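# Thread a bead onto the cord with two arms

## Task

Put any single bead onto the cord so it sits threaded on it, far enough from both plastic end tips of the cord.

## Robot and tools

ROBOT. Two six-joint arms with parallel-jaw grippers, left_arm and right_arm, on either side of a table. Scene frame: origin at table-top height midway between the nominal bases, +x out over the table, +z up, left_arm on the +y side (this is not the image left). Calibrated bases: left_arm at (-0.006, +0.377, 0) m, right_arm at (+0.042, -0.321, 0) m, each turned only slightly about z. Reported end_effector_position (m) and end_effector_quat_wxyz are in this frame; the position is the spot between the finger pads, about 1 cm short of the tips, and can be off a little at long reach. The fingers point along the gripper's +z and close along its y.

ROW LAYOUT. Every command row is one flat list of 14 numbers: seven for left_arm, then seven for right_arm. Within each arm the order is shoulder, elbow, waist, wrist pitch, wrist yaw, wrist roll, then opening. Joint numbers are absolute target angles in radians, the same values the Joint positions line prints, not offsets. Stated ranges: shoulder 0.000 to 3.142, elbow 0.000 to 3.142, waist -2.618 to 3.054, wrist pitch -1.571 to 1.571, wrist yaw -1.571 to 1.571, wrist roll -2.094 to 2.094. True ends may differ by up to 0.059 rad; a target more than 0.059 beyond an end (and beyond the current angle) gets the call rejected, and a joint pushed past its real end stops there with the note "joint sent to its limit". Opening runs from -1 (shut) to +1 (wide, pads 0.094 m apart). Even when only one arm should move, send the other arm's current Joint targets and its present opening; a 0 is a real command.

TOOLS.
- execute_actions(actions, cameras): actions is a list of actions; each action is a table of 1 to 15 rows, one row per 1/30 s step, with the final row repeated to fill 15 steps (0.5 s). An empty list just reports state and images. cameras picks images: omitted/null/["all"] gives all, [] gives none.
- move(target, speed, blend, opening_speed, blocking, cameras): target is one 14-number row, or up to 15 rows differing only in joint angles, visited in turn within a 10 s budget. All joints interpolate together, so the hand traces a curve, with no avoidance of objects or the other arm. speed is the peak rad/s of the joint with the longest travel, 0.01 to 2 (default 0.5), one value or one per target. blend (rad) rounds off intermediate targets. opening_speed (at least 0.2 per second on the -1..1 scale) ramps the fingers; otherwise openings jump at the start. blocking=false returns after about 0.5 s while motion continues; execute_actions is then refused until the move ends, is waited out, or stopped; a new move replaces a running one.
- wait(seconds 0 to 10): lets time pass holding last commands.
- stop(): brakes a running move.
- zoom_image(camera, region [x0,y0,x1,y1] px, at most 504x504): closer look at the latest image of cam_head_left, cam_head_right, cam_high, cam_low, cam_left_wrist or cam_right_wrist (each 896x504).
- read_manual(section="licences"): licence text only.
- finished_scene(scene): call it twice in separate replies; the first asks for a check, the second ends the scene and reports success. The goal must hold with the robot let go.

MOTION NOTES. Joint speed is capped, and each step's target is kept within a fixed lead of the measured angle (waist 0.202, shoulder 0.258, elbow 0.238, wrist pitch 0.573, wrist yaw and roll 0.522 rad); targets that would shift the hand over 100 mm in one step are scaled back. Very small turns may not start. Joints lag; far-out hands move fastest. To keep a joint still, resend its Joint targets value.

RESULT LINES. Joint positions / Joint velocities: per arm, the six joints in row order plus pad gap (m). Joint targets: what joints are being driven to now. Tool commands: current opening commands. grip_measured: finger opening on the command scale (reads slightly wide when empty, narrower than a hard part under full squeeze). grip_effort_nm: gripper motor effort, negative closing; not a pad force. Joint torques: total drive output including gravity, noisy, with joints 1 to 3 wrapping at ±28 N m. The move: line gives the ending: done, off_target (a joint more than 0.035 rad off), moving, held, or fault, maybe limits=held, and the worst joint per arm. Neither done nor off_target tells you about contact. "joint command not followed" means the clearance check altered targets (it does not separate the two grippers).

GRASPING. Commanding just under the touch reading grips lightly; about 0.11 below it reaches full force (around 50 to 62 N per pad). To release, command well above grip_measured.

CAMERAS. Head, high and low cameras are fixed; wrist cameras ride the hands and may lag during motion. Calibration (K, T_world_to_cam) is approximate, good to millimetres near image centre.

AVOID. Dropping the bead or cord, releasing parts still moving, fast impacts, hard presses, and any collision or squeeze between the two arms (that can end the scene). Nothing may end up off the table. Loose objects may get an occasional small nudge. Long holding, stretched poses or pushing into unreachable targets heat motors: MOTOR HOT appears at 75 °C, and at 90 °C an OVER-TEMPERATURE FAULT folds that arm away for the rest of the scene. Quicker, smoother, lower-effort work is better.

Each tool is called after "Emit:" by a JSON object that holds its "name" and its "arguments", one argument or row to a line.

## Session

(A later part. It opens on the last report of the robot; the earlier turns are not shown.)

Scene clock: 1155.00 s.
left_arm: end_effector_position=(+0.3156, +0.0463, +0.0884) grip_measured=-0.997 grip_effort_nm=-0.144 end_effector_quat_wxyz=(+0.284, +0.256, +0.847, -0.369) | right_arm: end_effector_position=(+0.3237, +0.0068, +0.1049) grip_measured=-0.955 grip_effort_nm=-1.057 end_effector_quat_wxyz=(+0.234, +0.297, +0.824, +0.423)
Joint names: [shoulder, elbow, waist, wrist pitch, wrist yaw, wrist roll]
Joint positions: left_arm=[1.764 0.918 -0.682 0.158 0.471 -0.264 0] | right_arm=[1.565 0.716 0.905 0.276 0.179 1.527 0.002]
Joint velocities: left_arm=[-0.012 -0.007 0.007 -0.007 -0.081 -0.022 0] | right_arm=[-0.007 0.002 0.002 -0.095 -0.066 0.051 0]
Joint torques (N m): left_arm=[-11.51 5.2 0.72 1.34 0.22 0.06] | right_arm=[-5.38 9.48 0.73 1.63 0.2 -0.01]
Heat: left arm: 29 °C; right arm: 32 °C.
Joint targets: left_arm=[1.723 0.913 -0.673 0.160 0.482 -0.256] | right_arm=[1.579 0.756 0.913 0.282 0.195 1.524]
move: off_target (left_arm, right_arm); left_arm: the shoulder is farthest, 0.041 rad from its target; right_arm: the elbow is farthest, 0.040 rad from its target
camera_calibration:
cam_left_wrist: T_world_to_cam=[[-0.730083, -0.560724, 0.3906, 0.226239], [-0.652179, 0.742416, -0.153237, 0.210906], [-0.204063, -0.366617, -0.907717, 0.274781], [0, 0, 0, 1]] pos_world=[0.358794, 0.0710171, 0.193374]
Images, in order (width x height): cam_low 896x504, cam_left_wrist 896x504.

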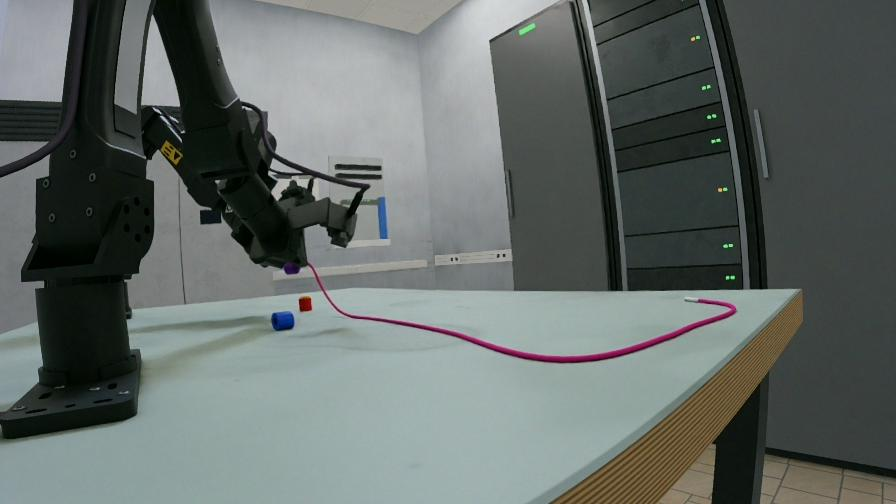

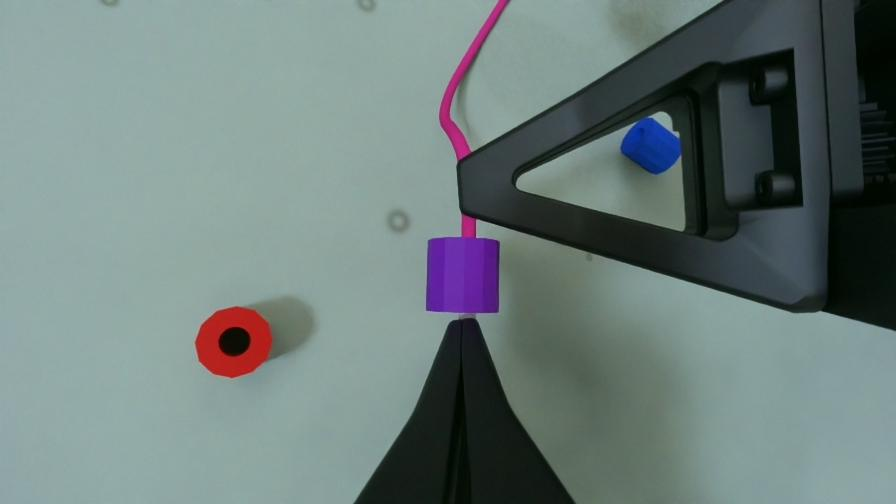

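Emit:
{"name": "move", "arguments": {
  "target": [1.723,0.913,-0.673,0.16,0.482,-0.256,-0.5,1.579,0.756,0.913,0.282,0.195,1.524,-1],
  "opening_speed": 0.5,
  "cameras": []
}}

Emit:
{"name": "move", "arguments": {
  "target": [1.792,0.913,-0.673,0.16,0.482,-0.256,-0.5,1.579,0.756,0.913,0.282,0.195,1.524,-1],
  "speed": 0.1,
  "cameras": ["cam_left_wrist","cam_low"]
}}

Emit:
{"name": "zoom_image", "arguments": {
  "camera": "cam_low",
  "region": [272, 250, 304, 280]
}}

Emit:
{"name": "move", "arguments": {
  "target": [1.792,0.913,-0.673,0.16,0.482,-0.256,-1,1.579,0.756,0.913,0.282,0.195,1.524,-1],
  "opening_speed": 0.3,
  "cameras": ["cam_left_wrist","cam_low"]
}}

Emit:
{"name": "zoom_image", "arguments": {
  "camera": "cam_low",
  "region": [272, 250, 304, 280]
}}

Emit:
{"name": "zoom_image", "arguments": {
  "camera": "cam_left_wrist",
  "region": [346, 160, 566, 460]
}}

Scene clock: 1168.97 s.
left_arm: end_effector_position=(+0.3156, +0.0463, +0.0884) grip_measured=-0.502 grip_effort_nm=0.105 end_effector_quat_wxyz=(+0.284, +0.256, +0.847, -0.369) | right_arm: end_effector_position=(+0.3237, +0.0068, +0.1049) grip_measured=-0.955 grip_effort_nm=-1.053 end_effector_quat_wxyz=(+0.234, +0.297, +0.824, +0.423)
Joint names: [shoulder, elbow, waist, wrist pitch, wrist yaw, wrist roll]
Joint positions: left_arm=[1.764 0.918 -0.682 0.158 0.471 -0.264 0.023] | right_arm=[1.565 0.716 0.905 0.276 0.179 1.527 0.002]
Joint velocities: left_arm=[-0.017 -0.002 -0.002 -0.037 0.051 0.066 0] | right_arm=[-0.017 0.002 -0.007 -0.037 0.066 0.007 -0.001]
Joint torques (N m): left_arm=[-11.51 5.2 0.7 1.34 0.22 0.07] | right_arm=[-5.31 9.48 0.69 1.63 0.2 -0.01]
Heat: left arm: 29 °C; right arm: 32 °C.
Joint targets: left_arm=[1.723 0.913 -0.673 0.160 0.482 -0.256] | right_arm=[1.579 0.756 0.913 0.282 0.195 1.524]
move: off_target (left_arm, right_arm); left_arm: the shoulder is farthest, 0.041 rad from its target; right_arm: the elbow is farthest, 0.040 rad from its target
No camera images: "cameras" was empty.

Scene clock: 1170.00 s.
left_arm: end_effector_position=(+0.3152, +0.0465, +0.0830) grip_measured=-0.502 grip_effort_nm=0.105 end_effector_quat_wxyz=(+0.279, +0.255, +0.850, -0.368) | right_arm: end_effector_position=(+0.3237, +0.0068, +0.1049) grip_measured=-0.955 grip_effort_nm=-1.053 end_effector_quat_wxyz=(+0.234, +0.297, +0.824, +0.423)
Joint names: [shoulder, elbow, waist, wrist pitch, wrist yaw, wrist roll]
Joint positions: left_arm=[1.777 0.918 -0.682 0.158 0.471 -0.264 0.023] | right_arm=[1.565 0.716 0.905 0.276 0.179 1.527 0.002]
Joint velocities: left_arm=[0.002 0.012 0.002 -0.022 0.095 -0.051 0] | right_arm=[0.012 0.007 -0.012 0.007 -0.007 0.007 0]
Joint torques (N m): left_arm=[-6.68 5.15 0.7 1.33 0.22 0.06] | right_arm=[-5.24 9.5 0.79 1.64 0.18 0]
Heat: left arm: 29 °C; right arm: 32 °C.
Joint targets: left_arm=[1.792 0.913 -0.673 0.160 0.482 -0.256] | right_arm=[1.579 0.756 0.913 0.282 0.195 1.524]
move: off_target (right_arm); right_arm: the elbow is farthest, 0.040 rad from its target
camera_calibration:
cam_left_wrist: T_world_to_cam=[[-0.726187, -0.563325, 0.394103, 0.226802], [-0.653484, 0.743663, -0.141152, 0.20901], [-0.213565, -0.360042, -0.908163, 0.272554], [0, 0, 0, 1]] pos_world=[0.359493, 0.0704613, 0.187642]
Images, in order (width x height): cam_low 896x504, cam_left_wrist 896x504.

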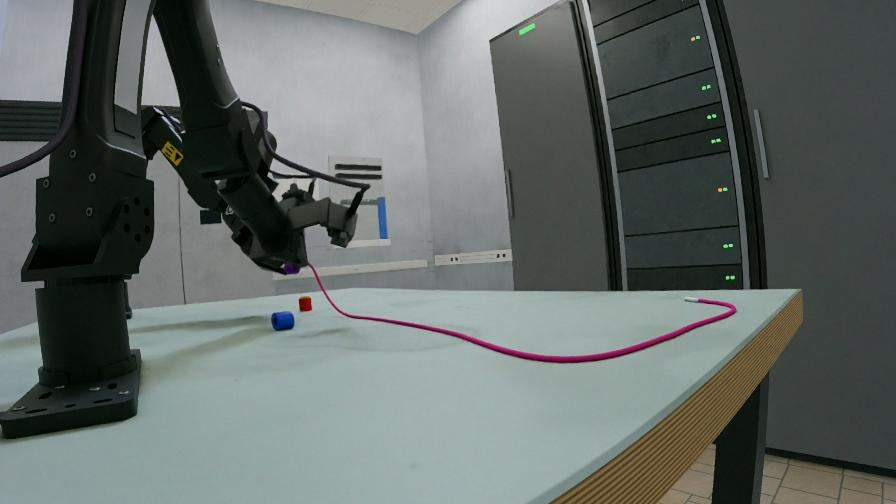

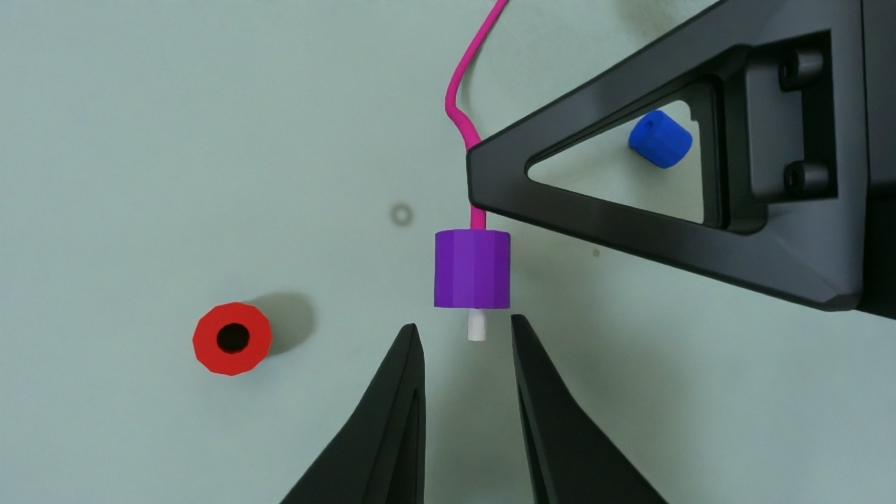

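Scaled by 15.750 from the camera's 896x504 image, which has a finer 1280x720 frame.

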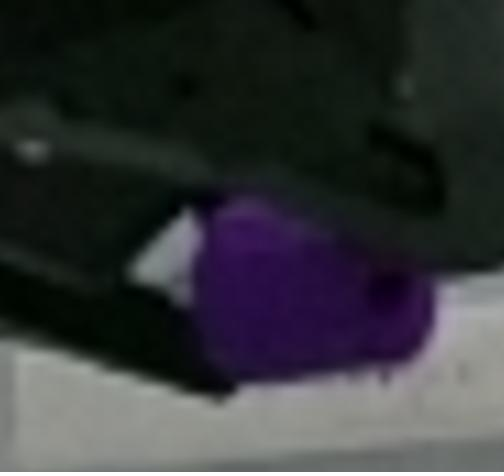

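Scene clock: 1171.90 s.
left_arm: end_effector_position=(+0.3151, +0.0465, +0.0830) grip_measured=-0.984 grip_effort_nm=-0.857 end_effector_quat_wxyz=(+0.279, +0.255, +0.850, -0.368) | right_arm: end_effector_position=(+0.3237, +0.0068, +0.1049) grip_measured=-0.955 grip_effort_nm=-1.057 end_effector_quat_wxyz=(+0.234, +0.297, +0.824, +0.423)
Joint names: [shoulder, elbow, waist, wrist pitch, wrist yaw, wrist roll]
Joint positions: left_arm=[1.777 0.918 -0.682 0.158 0.472 -0.264 0.001] | right_arm=[1.565 0.716 0.905 0.276 0.179 1.527 0.002]
Joint velocities: left_arm=[-0.002 -0.002 0.002 -0.007 0.037 0.081 -0.001] | right_arm=[0.007 0.002 -0.007 -0.007 -0.051 -0.022 -0.001]
Joint torques (N m): left_arm=[-6.67 5.14 0.69 1.33 0.21 0.07] | right_arm=[-5.27 9.47 0.76 1.62 0.19 -0.01]
Heat: left arm: 29 °C; right arm: 32 °C.
Joint targets: left_arm=[1.792 0.913 -0.673 0.160 0.482 -0.256] | right_arm=[1.579 0.756 0.913 0.282 0.195 1.524]
move: off_target (right_arm); right_arm: the elbow is farthest, 0.040 rad from its target
camera_calibration:
cam_left_wrist: T_world_to_cam=[[-0.726295, -0.563035, 0.39432, 0.226737], [-0.653288, 0.743825, -0.141206, 0.208938], [-0.213801, -0.360161, -0.90806, 0.272619], [0, 0, 0, 1]] pos_world=[0.359461, 0.0704339, 0.187651]
Images, in order (width x height): cam_low 896x504, cam_left_wrist 896x504.

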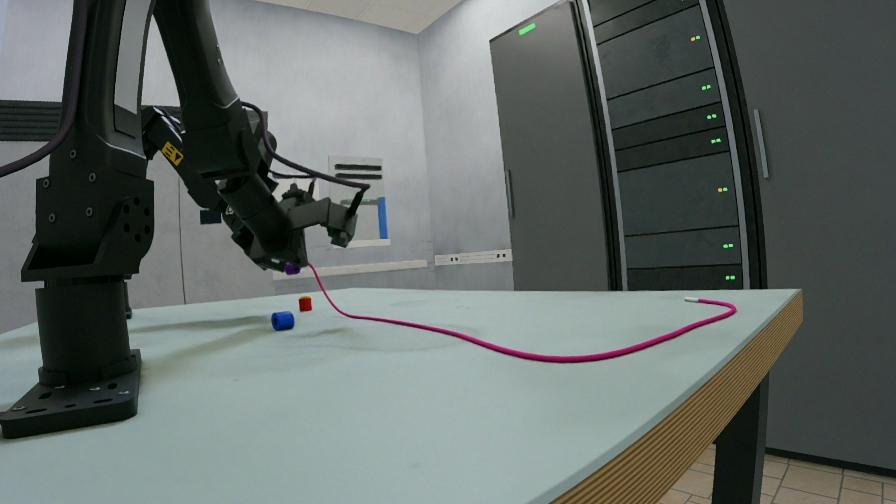

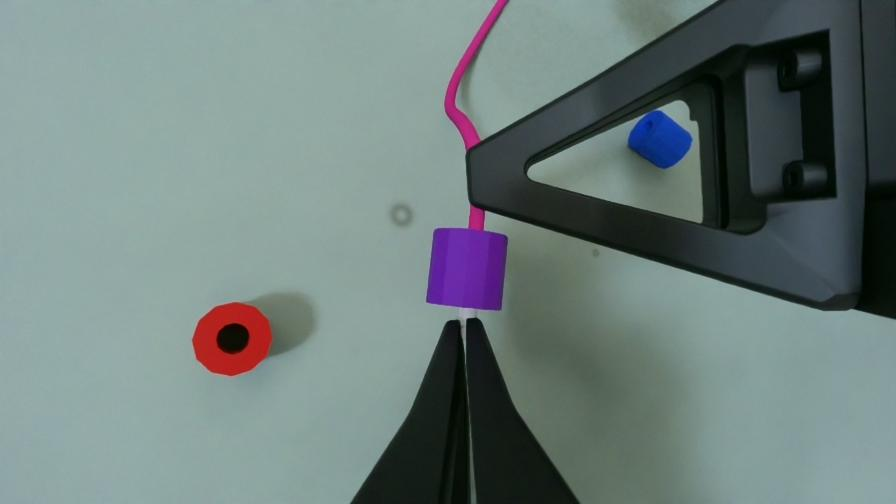

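Scaled by 15.750 from the camera's 896x504 image, which has a finer 1280x720 frame.

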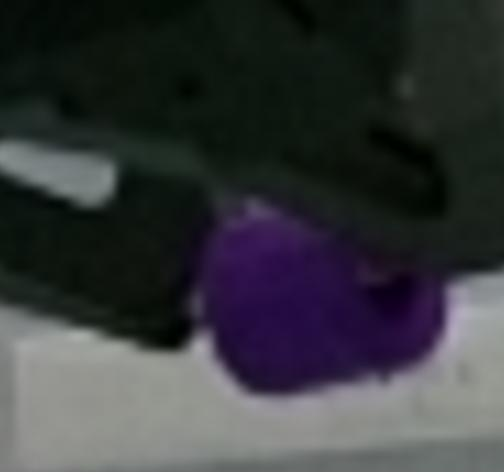

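Scaled by 1.680 from the camera's 896x504 image, which has a finer 1280x720 frame.

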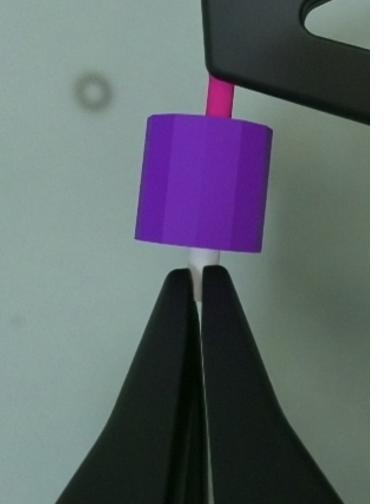

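Emit:
{"name": "move", "arguments": {
  "target": [1.792,0.913,-0.673,0.16,0.482,-0.256,-0.5,1.579,0.756,0.913,0.282,0.195,1.524,-1],
  "opening_speed": 0.5,
  "cameras": []
}}

Emit:
{"name": "move", "arguments": {
  "target": [
    [1.71,0.913,-0.673,0.16,0.482,-0.256,-0.5,1.579,0.756,0.913,0.282,0.195,1.524,-1],
    [1.786,0.913,-0.673,0.16,0.482,-0.256,-0.5,1.579,0.756,0.913,0.282,0.195,1.524,-1]
  ],
  "speed": 0.12,
  "cameras": ["cam_left_wrist","cam_low"]
}}

Emit:
{"name": "move", "arguments": {
  "target": [1.786,0.913,-0.673,0.16,0.482,-0.256,-1,1.579,0.756,0.913,0.282,0.195,1.524,-1],
  "opening_speed": 0.3,
  "cameras": ["cam_left_wrist","cam_low"]
}}

Emit:
{"name": "zoom_image", "arguments": {
  "camera": "cam_left_wrist",
  "region": [346, 160, 566, 460]
}}

Scene clock: 1187.67 s.
left_arm: end_effector_position=(+0.3151, +0.0464, +0.0830) grip_measured=-0.502 grip_effort_nm=0.095 end_effector_quat_wxyz=(+0.279, +0.255, +0.850, -0.368) | right_arm: end_effector_position=(+0.3238, +0.0067, +0.1050) grip_measured=-0.955 grip_effort_nm=-1.053 end_effector_quat_wxyz=(+0.234, +0.297, +0.824, +0.422)
Joint names: [shoulder, elbow, waist, wrist pitch, wrist yaw, wrist roll]
Joint positions: left_arm=[1.777 0.918 -0.682 0.158 0.472 -0.264 0.023] | right_arm=[1.565 0.716 0.905 0.276 0.18 1.527 0.002]
Joint velocities: left_arm=[-0.002 0.007 -0.007 0.066 0.022 0.007 0] | right_arm=[0.017 0.002 -0.007 -0.037 0.051 0.007 -0.001]
Joint torques (N m): left_arm=[-6.67 5.15 0.7 1.33 0.22 0.06] | right_arm=[-5.29 9.51 0.76 1.64 0.19 0.01]
Heat: left arm: 29 °C; right arm: 32 °C.
Joint targets: left_arm=[1.792 0.913 -0.673 0.160 0.482 -0.256] | right_arm=[1.579 0.756 0.913 0.282 0.195 1.524]
move: off_target (right_arm); right_arm: the elbow is farthest, 0.040 rad from its target
No camera images: "cameras" was empty.

Scene clock: 1189.33 s.
left_arm: end_effector_position=(+0.3150, +0.0465, +0.0851) grip_measured=-0.502 grip_effort_nm=0.100 end_effector_quat_wxyz=(+0.280, +0.256, +0.849, -0.368) | right_arm: end_effector_position=(+0.3238, +0.0067, +0.1050) grip_measured=-0.955 grip_effort_nm=-1.057 end_effector_quat_wxyz=(+0.234, +0.297, +0.824, +0.422)
Joint names: [shoulder, elbow, waist, wrist pitch, wrist yaw, wrist roll]
Joint positions: left_arm=[1.771 0.918 -0.682 0.157 0.472 -0.264 0.023] | right_arm=[1.565 0.716 0.905 0.276 0.18 1.527 0.002]
Joint velocities: left_arm=[0.002 -0.012 0.017 0.022 0.051 0.007 -0.001] | right_arm=[0.007 0.007 0.002 -0.022 -0.081 -0.037 -0.001]
Joint torques (N m): left_arm=[-6.69 5.18 0.72 1.35 0.21 0.07] | right_arm=[-5.31 9.5 0.73 1.62 0.17 -0.02]
Heat: left arm: 29 °C; right arm: 32 °C.
Joint targets: left_arm=[1.786 0.913 -0.673 0.160 0.482 -0.256] | right_arm=[1.579 0.756 0.913 0.282 0.195 1.524]
move: off_target (right_arm); right_arm: the elbow is farthest, 0.040 rad from its target
camera_calibration:
cam_left_wrist: T_world_to_cam=[[-0.727621, -0.561864, 0.393544, 0.226279], [-0.652649, 0.743668, -0.14494, 0.209307], [-0.211229, -0.362308, -0.907808, 0.273746], [0, 0, 0, 1]] pos_world=[0.359072, 0.0706636, 0.189795]
Images, in order (width x height): cam_low 896x504, cam_left_wrist 896x504.

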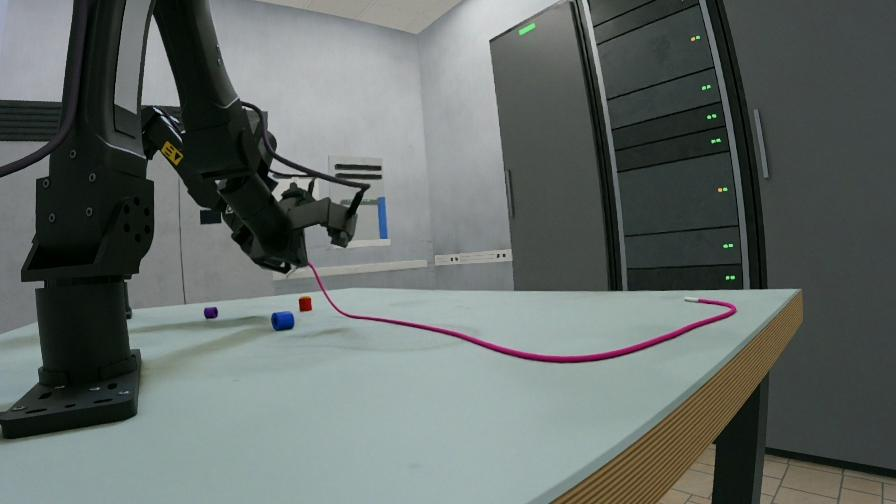

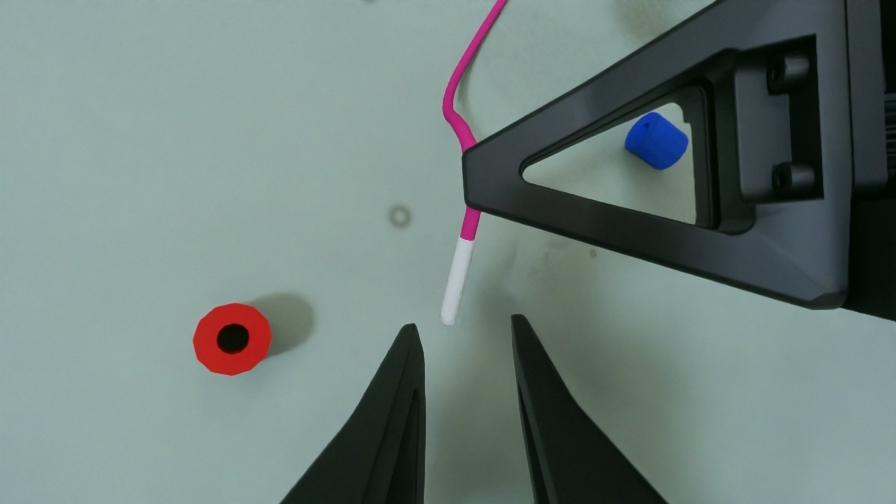

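Scene clock: 1191.20 s.
left_arm: end_effector_position=(+0.3150, +0.0465, +0.0851) grip_measured=-0.997 grip_effort_nm=-0.154 end_effector_quat_wxyz=(+0.280, +0.256, +0.849, -0.368) | right_arm: end_effector_position=(+0.3238, +0.0067, +0.1050) grip_measured=-0.955 grip_effort_nm=-1.057 end_effector_quat_wxyz=(+0.234, +0.297, +0.824, +0.422)
Joint names: [shoulder, elbow, waist, wrist pitch, wrist yaw, wrist roll]
Joint positions: left_arm=[1.771 0.918 -0.682 0.157 0.472 -0.264 0] | right_arm=[1.565 0.716 0.905 0.276 0.18 1.527 0.002]
Joint velocities: left_arm=[-0.002 -0.007 -0.002 0.007 0.007 -0.037 -0.001] | right_arm=[-0.002 0.007 -0.027 -0.022 -0.037 0.037 0]
Joint torques (N m): left_arm=[-6.69 5.18 0.7 1.35 0.21 0.06] | right_arm=[-5.26 9.43 0.75 1.63 0.18 -0.01]
Heat: left arm: 29 °C; right arm: 32 °C.
Joint targets: left_arm=[1.786 0.913 -0.673 0.160 0.482 -0.256] | right_arm=[1.579 0.756 0.913 0.282 0.195 1.524]
move: off_target (right_arm); right_arm: the elbow is farthest, 0.040 rad from its target
camera_calibration:
cam_left_wrist: T_world_to_cam=[[-0.727621, -0.561864, 0.393544, 0.226279], [-0.652649, 0.743668, -0.14494, 0.209307], [-0.211229, -0.362308, -0.907808, 0.273746], [0, 0, 0, 1]] pos_world=[0.359072, 0.0706636, 0.189795]
Images, in order (width x height): cam_low 896x504, cam_left_wrist 896x504.

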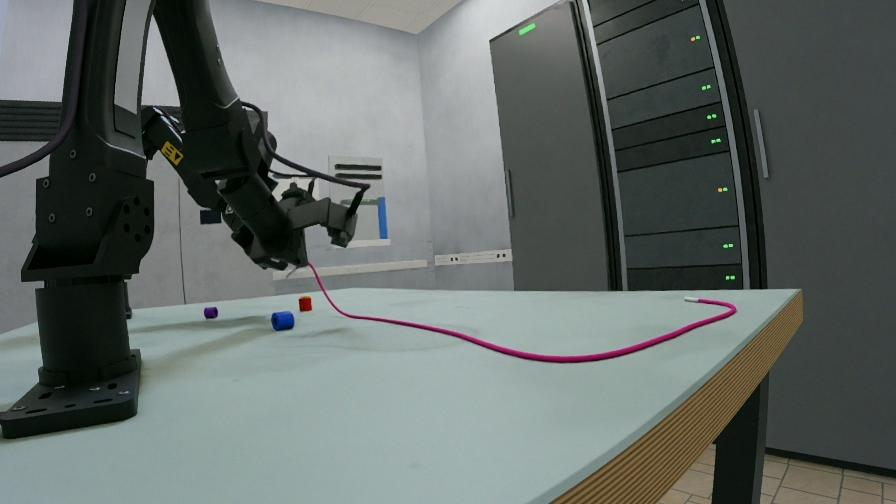

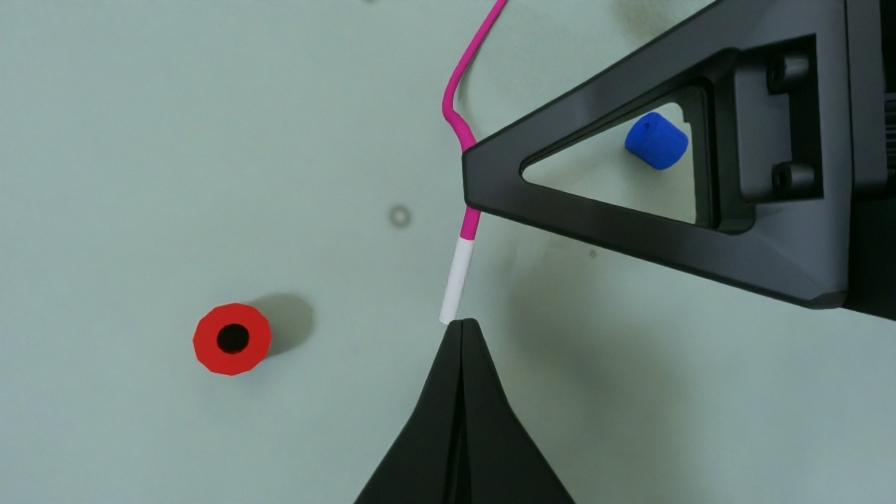

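Scaled by 1.680 from the camera's 896x504 image, which has a finer 1280x720 frame.

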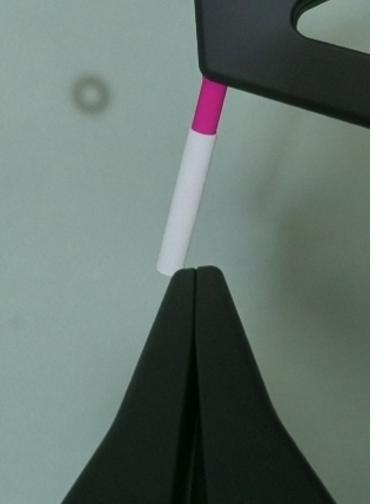

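Emit:
{"name": "zoom_image", "arguments": {
  "camera": "cam_low",
  "region": [272, 250, 304, 280]
}}

Emit:
{"name": "zoom_image", "arguments": {
  "camera": "cam_low",
  "region": [190, 280, 320, 340]
}}

Emit:
{"name": "execute_actions", "arguments": {
  "actions": [],
  "cameras": ["cam_high","cam_head_left"]
}}

Emit:
{"name": "zoom_image", "arguments": {
  "camera": "cam_high",
  "region": [400, 180, 600, 330]
}}

Emit:
{"name": "zoom_image", "arguments": {
  "camera": "cam_head_left",
  "region": [330, 180, 500, 330]
}}

Scaled by 15.750 from the camera's 896x504 image, which has a finer 1280x720 frame.

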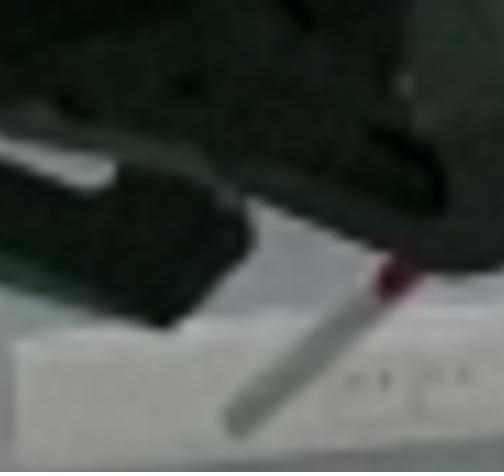

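Scaled by 3.877 from the camera's 896x504 image, which has a finer 1280x720 frame.

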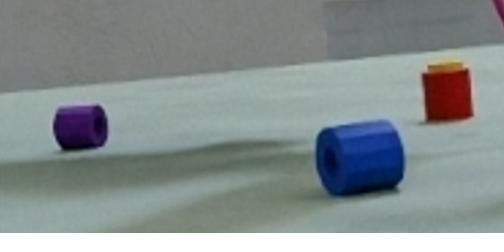

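Scene clock: 1220.50 s.
left_arm: end_effector_position=(+0.3150, +0.0465, +0.0851) grip_measured=-0.997 grip_effort_nm=-0.139 end_effector_quat_wxyz=(+0.280, +0.256, +0.849, -0.368) | right_arm: end_effector_position=(+0.3238, +0.0067, +0.1050) grip_measured=-0.955 grip_effort_nm=-1.053 end_effector_quat_wxyz=(+0.234, +0.297, +0.824, +0.422)
Joint names: [shoulder, elbow, waist, wrist pitch, wrist yaw, wrist roll]
Joint positions: left_arm=[1.771 0.918 -0.682 0.157 0.472 -0.264 0] | right_arm=[1.565 0.716 0.905 0.276 0.18 1.527 0.002]
Joint velocities: left_arm=[-0.032 -0.012 0.007 -0.022 0.007 -0.051 0.001] | right_arm=[0.012 0.002 -0.002 -0.007 0.051 0.007 -0.001]
Joint torques (N m): left_arm=[-6.71 5.16 0.72 1.35 0.21 0.07] | right_arm=[-5.3 9.48 0.72 1.63 0.18 -0.03]
Heat: left arm: 29 °C; right arm: 33 °C.
Joint targets: left_arm=[1.786 0.913 -0.673 0.160 0.482 -0.256] | right_arm=[1.579 0.756 0.913 0.282 0.195 1.524]
Tool commands: left_gripper/opening=-1.0 right_gripper/opening=-1.0
Images, in order (width x height): cam_head_left 896x504, cam_high 896x504.

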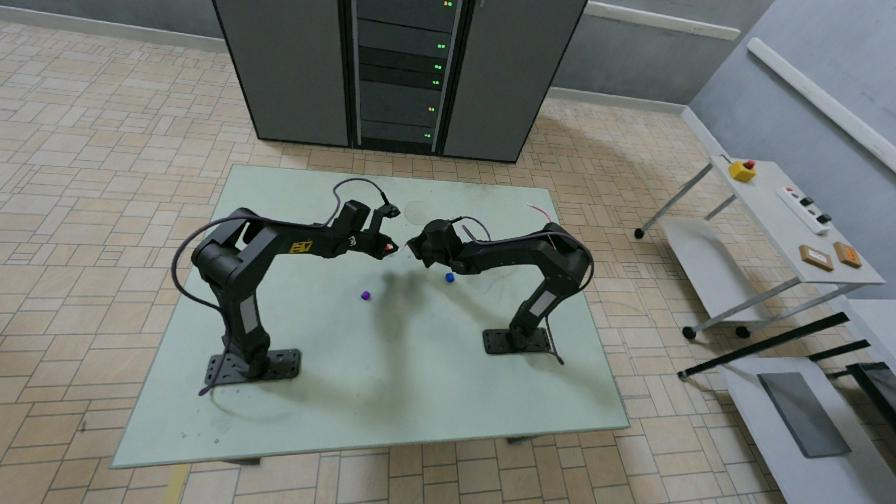

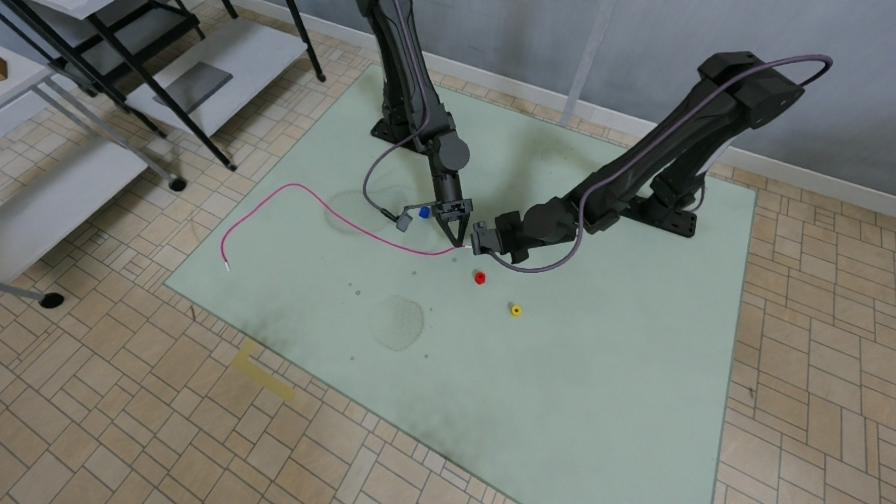

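Scaled by 2.520 from the camera's 896x504 image, which has a finer 1280x720 frame.

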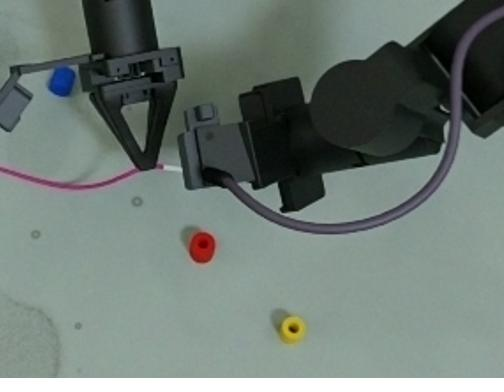

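Scaled by 2.965 from the camera's 896x504 image, which has a finer 1280x720 frame.

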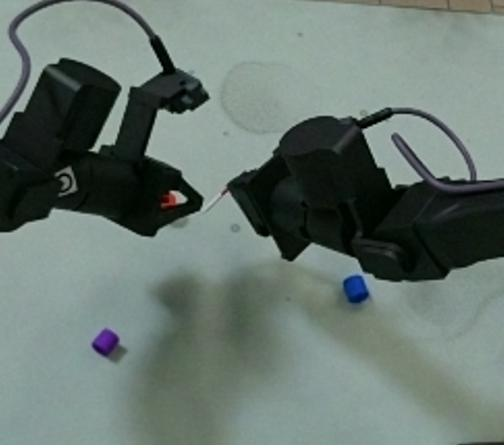

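Emit:
{"name": "move", "arguments": {
  "target": [1.786,0.913,-0.673,0.16,0.482,-0.256,-0.6,1.875,1.475,0.587,-0.825,0.0,1.25,-1],
  "speed": 0.5,
  "cameras": ["cam_high","cam_low","cam_right_wrist"]
}}

Emit:
{"name": "zoom_image", "arguments": {
  "camera": "cam_high",
  "region": [300, 150, 560, 350]
}}

Scene clock: 1248.53 s.
left_arm: end_effector_position=(+0.3150, +0.0465, +0.0851) grip_measured=-0.602 grip_effort_nm=0.095 end_effector_quat_wxyz=(+0.280, +0.256, +0.849, -0.368) | right_arm: end_effector_position=(+0.3883, -0.0736, +0.0929) grip_measured=-0.955 grip_effort_nm=-1.053 end_effector_quat_wxyz=(+0.102, +0.310, +0.935, +0.138)
Joint names: [shoulder, elbow, waist, wrist pitch, wrist yaw, wrist roll]
Joint positions: left_arm=[1.771 0.918 -0.682 0.157 0.472 -0.264 0.019] | right_arm=[1.855 1.435 0.591 -0.805 0.001 1.258 0.002]
Joint velocities: left_arm=[0.002 0.002 -0.002 -0.095 -0.007 -0.066 -0.002] | right_arm=[-0.017 -0.007 -0.017 0.051 -0.007 0.007 0]
Joint torques (N m): left_arm=[-6.69 5.18 0.73 1.34 0.22 0.06] | right_arm=[-7.76 9.62 -0.39 0.5 -0.03 -0.07]
Heat: left arm: 28 °C; right arm: 32 °C.
Joint targets: left_arm=[1.786 0.913 -0.673 0.160 0.482 -0.256] | right_arm=[1.875 1.475 0.587 -0.825 0.000 1.250]
move: off_target (right_arm); right_arm: the elbow is farthest, 0.040 rad from its target
camera_calibration:
cam_right_wrist: T_world_to_cam=[[-0.627371, -0.705061, -0.330598, 0.224362], [-0.723037, 0.369758, 0.583521, 0.278866], [-0.289177, 0.605118, -0.741761, 0.341635], [0, 0, 0, 1]] pos_world=[0.441182, -0.151654, 0.164861]
Images, in order (width x height): cam_high 896x504, cam_low 896x504, cam_right_wrist 896x504.

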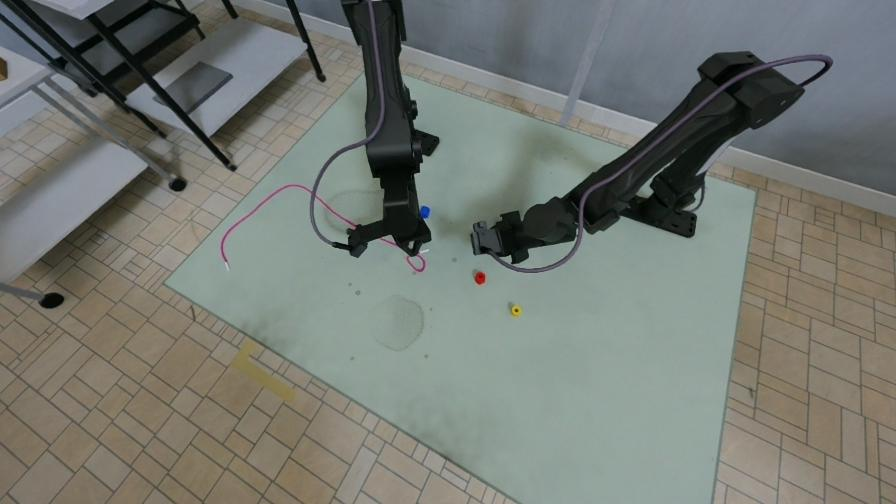

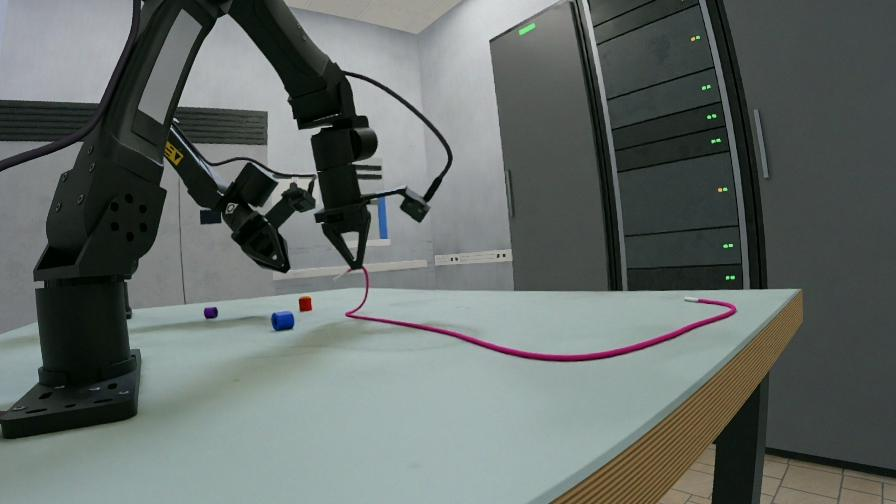

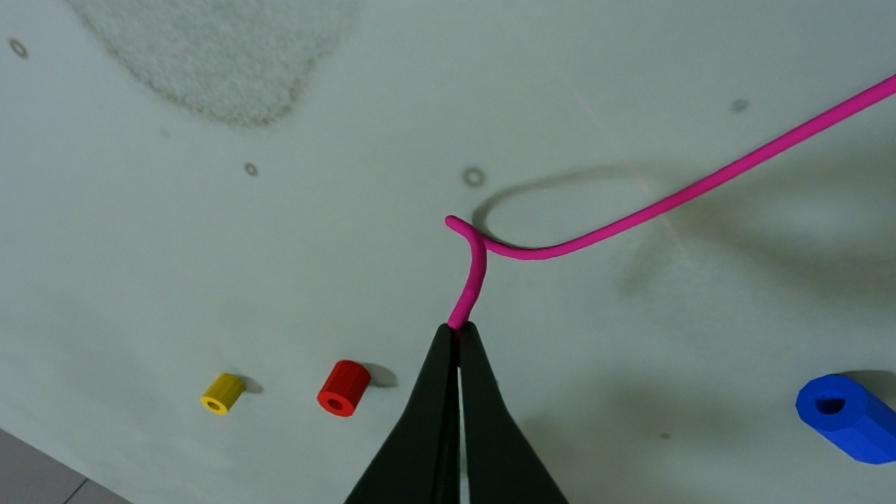

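Scaled by 1.938 from the camera's 896x504 image, which has a finer 1280x720 frame.

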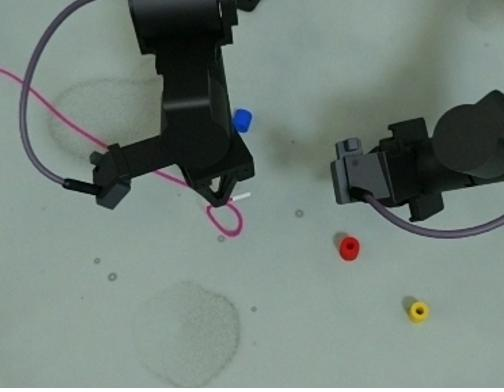

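Emit:
{"name": "move", "arguments": {
  "target": [
    [1.786,0.913,-0.673,0.16,0.482,-0.256,-0.6,1.655,1.085,0.730,-0.66,0.0,1.316,-1],
    [1.786,0.913,-0.673,0.16,0.482,-0.256,-0.6,1.758,1.0,0.730,-0.515,0.0,1.316,-1]
  ],
  "speed": 0.4,
  "cameras": ["cam_high","cam_low","cam_right_wrist"]
}}

Emit:
{"name": "zoom_image", "arguments": {
  "camera": "cam_high",
  "region": [300, 150, 560, 350]
}}

Scene clock: 1270.00 s.
left_arm: end_effector_position=(+0.3150, +0.0465, +0.0851) grip_measured=-0.602 grip_effort_nm=0.100 end_effector_quat_wxyz=(+0.280, +0.256, +0.849, -0.368) | right_arm: end_effector_position=(+0.3078, -0.0707, +0.0251) grip_measured=-0.955 grip_effort_nm=-1.053 end_effector_quat_wxyz=(+0.079, +0.274, +0.949, +0.135)
Joint names: [shoulder, elbow, waist, wrist pitch, wrist yaw, wrist roll]
Joint positions: left_arm=[1.771 0.918 -0.682 0.157 0.472 -0.264 0.019] | right_arm=[1.744 1.021 0.724 -0.532 -0.003 1.313 0.002]
Joint velocities: left_arm=[-0.007 -0.007 -0.022 0.037 -0.022 0.037 0.001] | right_arm=[0.002 -0.002 -0.017 -0.022 -0.037 0.007 0]
Joint torques (N m): left_arm=[-6.69 5.15 0.7 1.35 0.22 0.06] | right_arm=[-6.57 4.36 0.55 0.79 0.01 0.03]
Heat: left arm: 28 °C; right arm: 30 °C.
Joint targets: left_arm=[1.786 0.913 -0.673 0.160 0.482 -0.256] | right_arm=[1.758 1.000 0.730 -0.515 0.000 1.316]
move: done
camera_calibration:
cam_right_wrist: T_world_to_cam=[[-0.579921, -0.754993, -0.306069, 0.13466], [-0.728563, 0.312519, 0.609531, 0.256191], [-0.364539, 0.57647, -0.731296, 0.287218], [0, 0, 0, 1]] pos_world=[0.369445, -0.14397, 0.0951003]
Images, in order (width x height): cam_high 896x504, cam_low 896x504, cam_right_wrist 896x504.

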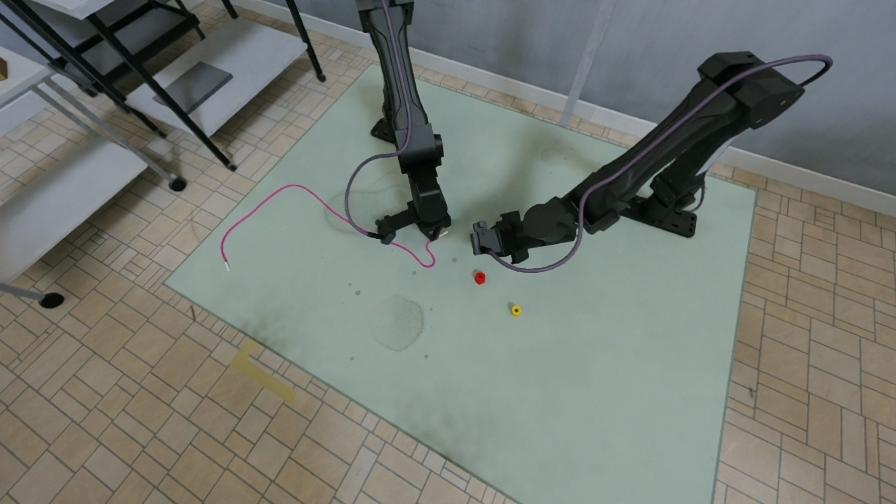

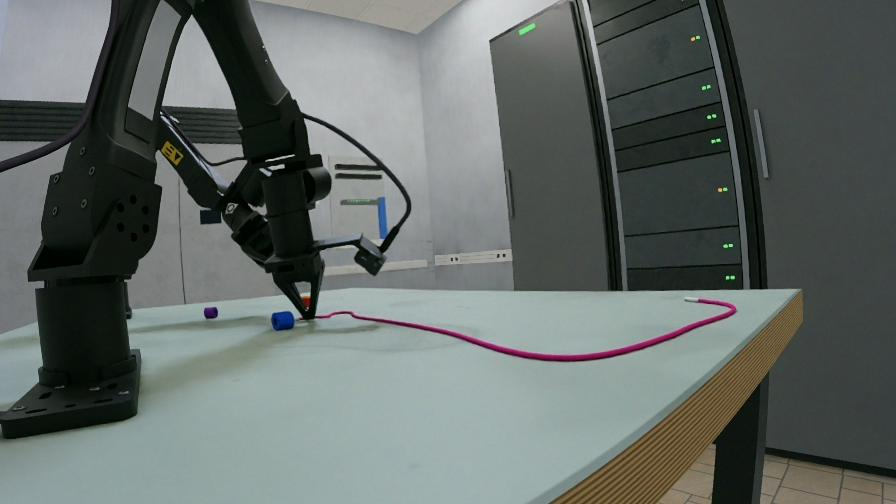

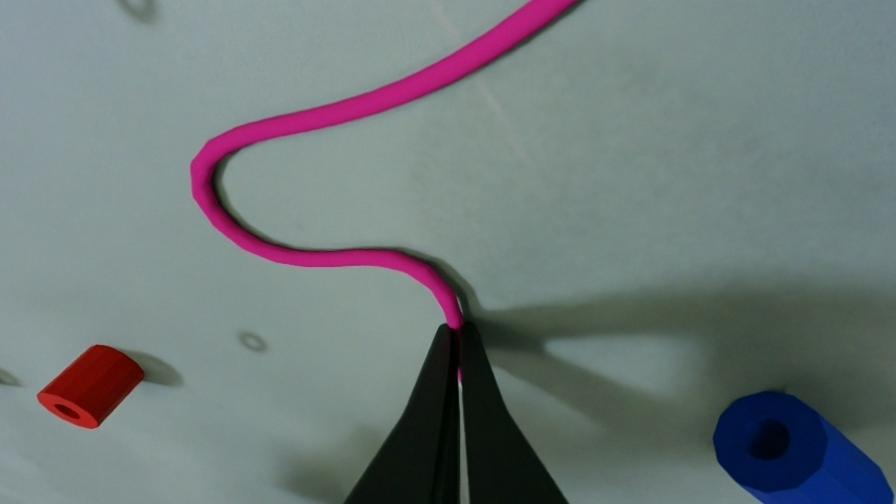

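Scaled by 1.938 from the camera's 896x504 image, which has a finer 1280x720 frame.

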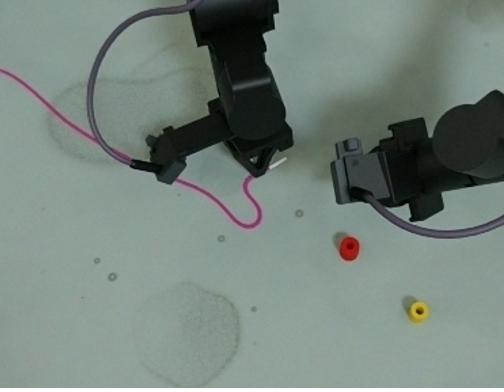

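Emit:
{"name": "move", "arguments": {
  "target": [1.54,1.22,-0.967,-0.966,0.0,0.0,-0.4,1.758,1.0,0.730,-0.515,0.0,1.316,-1],
  "speed": 0.5,
  "cameras": ["cam_left_wrist","cam_high"]
}}

Scene clock: 1295.00 s.
left_arm: end_effector_position=(+0.1957, +0.1209, +0.1052) grip_measured=-0.402 grip_effort_nm=0.095 end_effector_quat_wxyz=(+0.101, +0.432, +0.895, -0.053) | right_arm: end_effector_position=(+0.3080, -0.0706, +0.0252) grip_measured=-0.955 grip_effort_nm=-1.053 end_effector_quat_wxyz=(+0.079, +0.274, +0.949, +0.136)
Joint names: [shoulder, elbow, waist, wrist pitch, wrist yaw, wrist roll]
Joint positions: left_arm=[1.573 1.192 -0.96 -0.961 0.006 -0.005 0.028] | right_arm=[1.744 1.021 0.724 -0.531 -0.003 1.313 0.002]
Joint velocities: left_arm=[-0.027 -0.007 -0.012 0.007 0.007 -0.051 0] | right_arm=[0.022 0.002 0.012 0.037 -0.022 0.022 -0.001]
Joint torques (N m): left_arm=[-9.05 7.79 -0.59 0.62 -0.07 0.04] | right_arm=[-6.5 4.45 0.5 0.78 0 0.04]
Heat: left arm: 28 °C; right arm: 29 °C.
Joint targets: left_arm=[1.540 1.220 -0.967 -0.966 0.000 0.000] | right_arm=[1.758 1.000 0.730 -0.515 0.000 1.316]
move: done
camera_calibration:
cam_left_wrist: T_world_to_cam=[[-0.855295, -0.517744, -0.0202923, 0.236532], [-0.459281, 0.739424, 0.492253, -0.0253545], [-0.239857, 0.430342, -0.870215, 0.199597], [0, 0, 0, 1]] pos_world=[0.238534, 0.0553159, 0.190973]
Images, in order (width x height): cam_high 896x504, cam_left_wrist 896x504.

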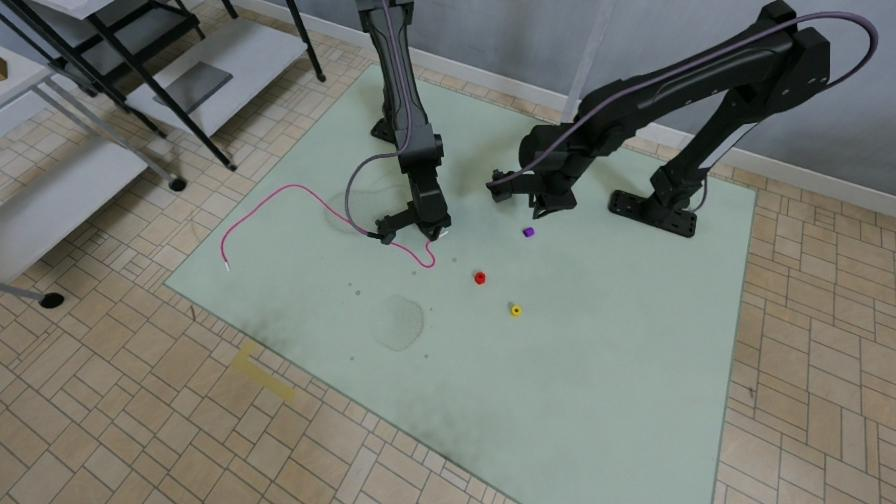

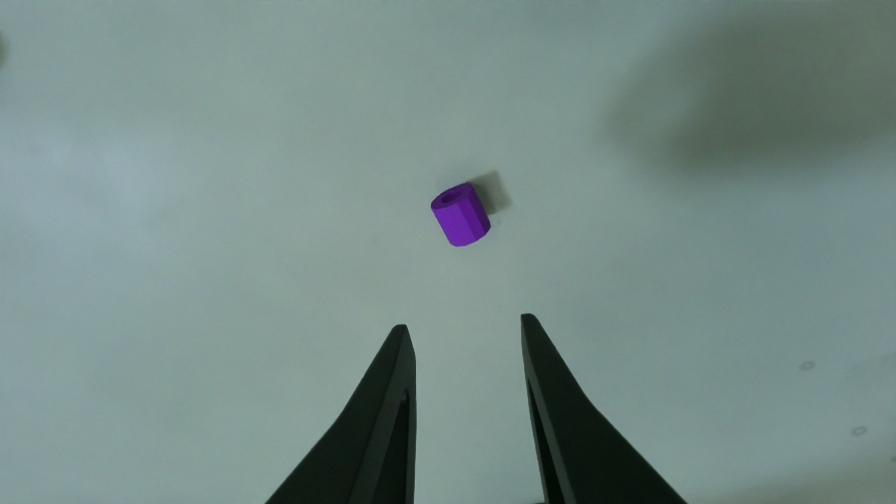

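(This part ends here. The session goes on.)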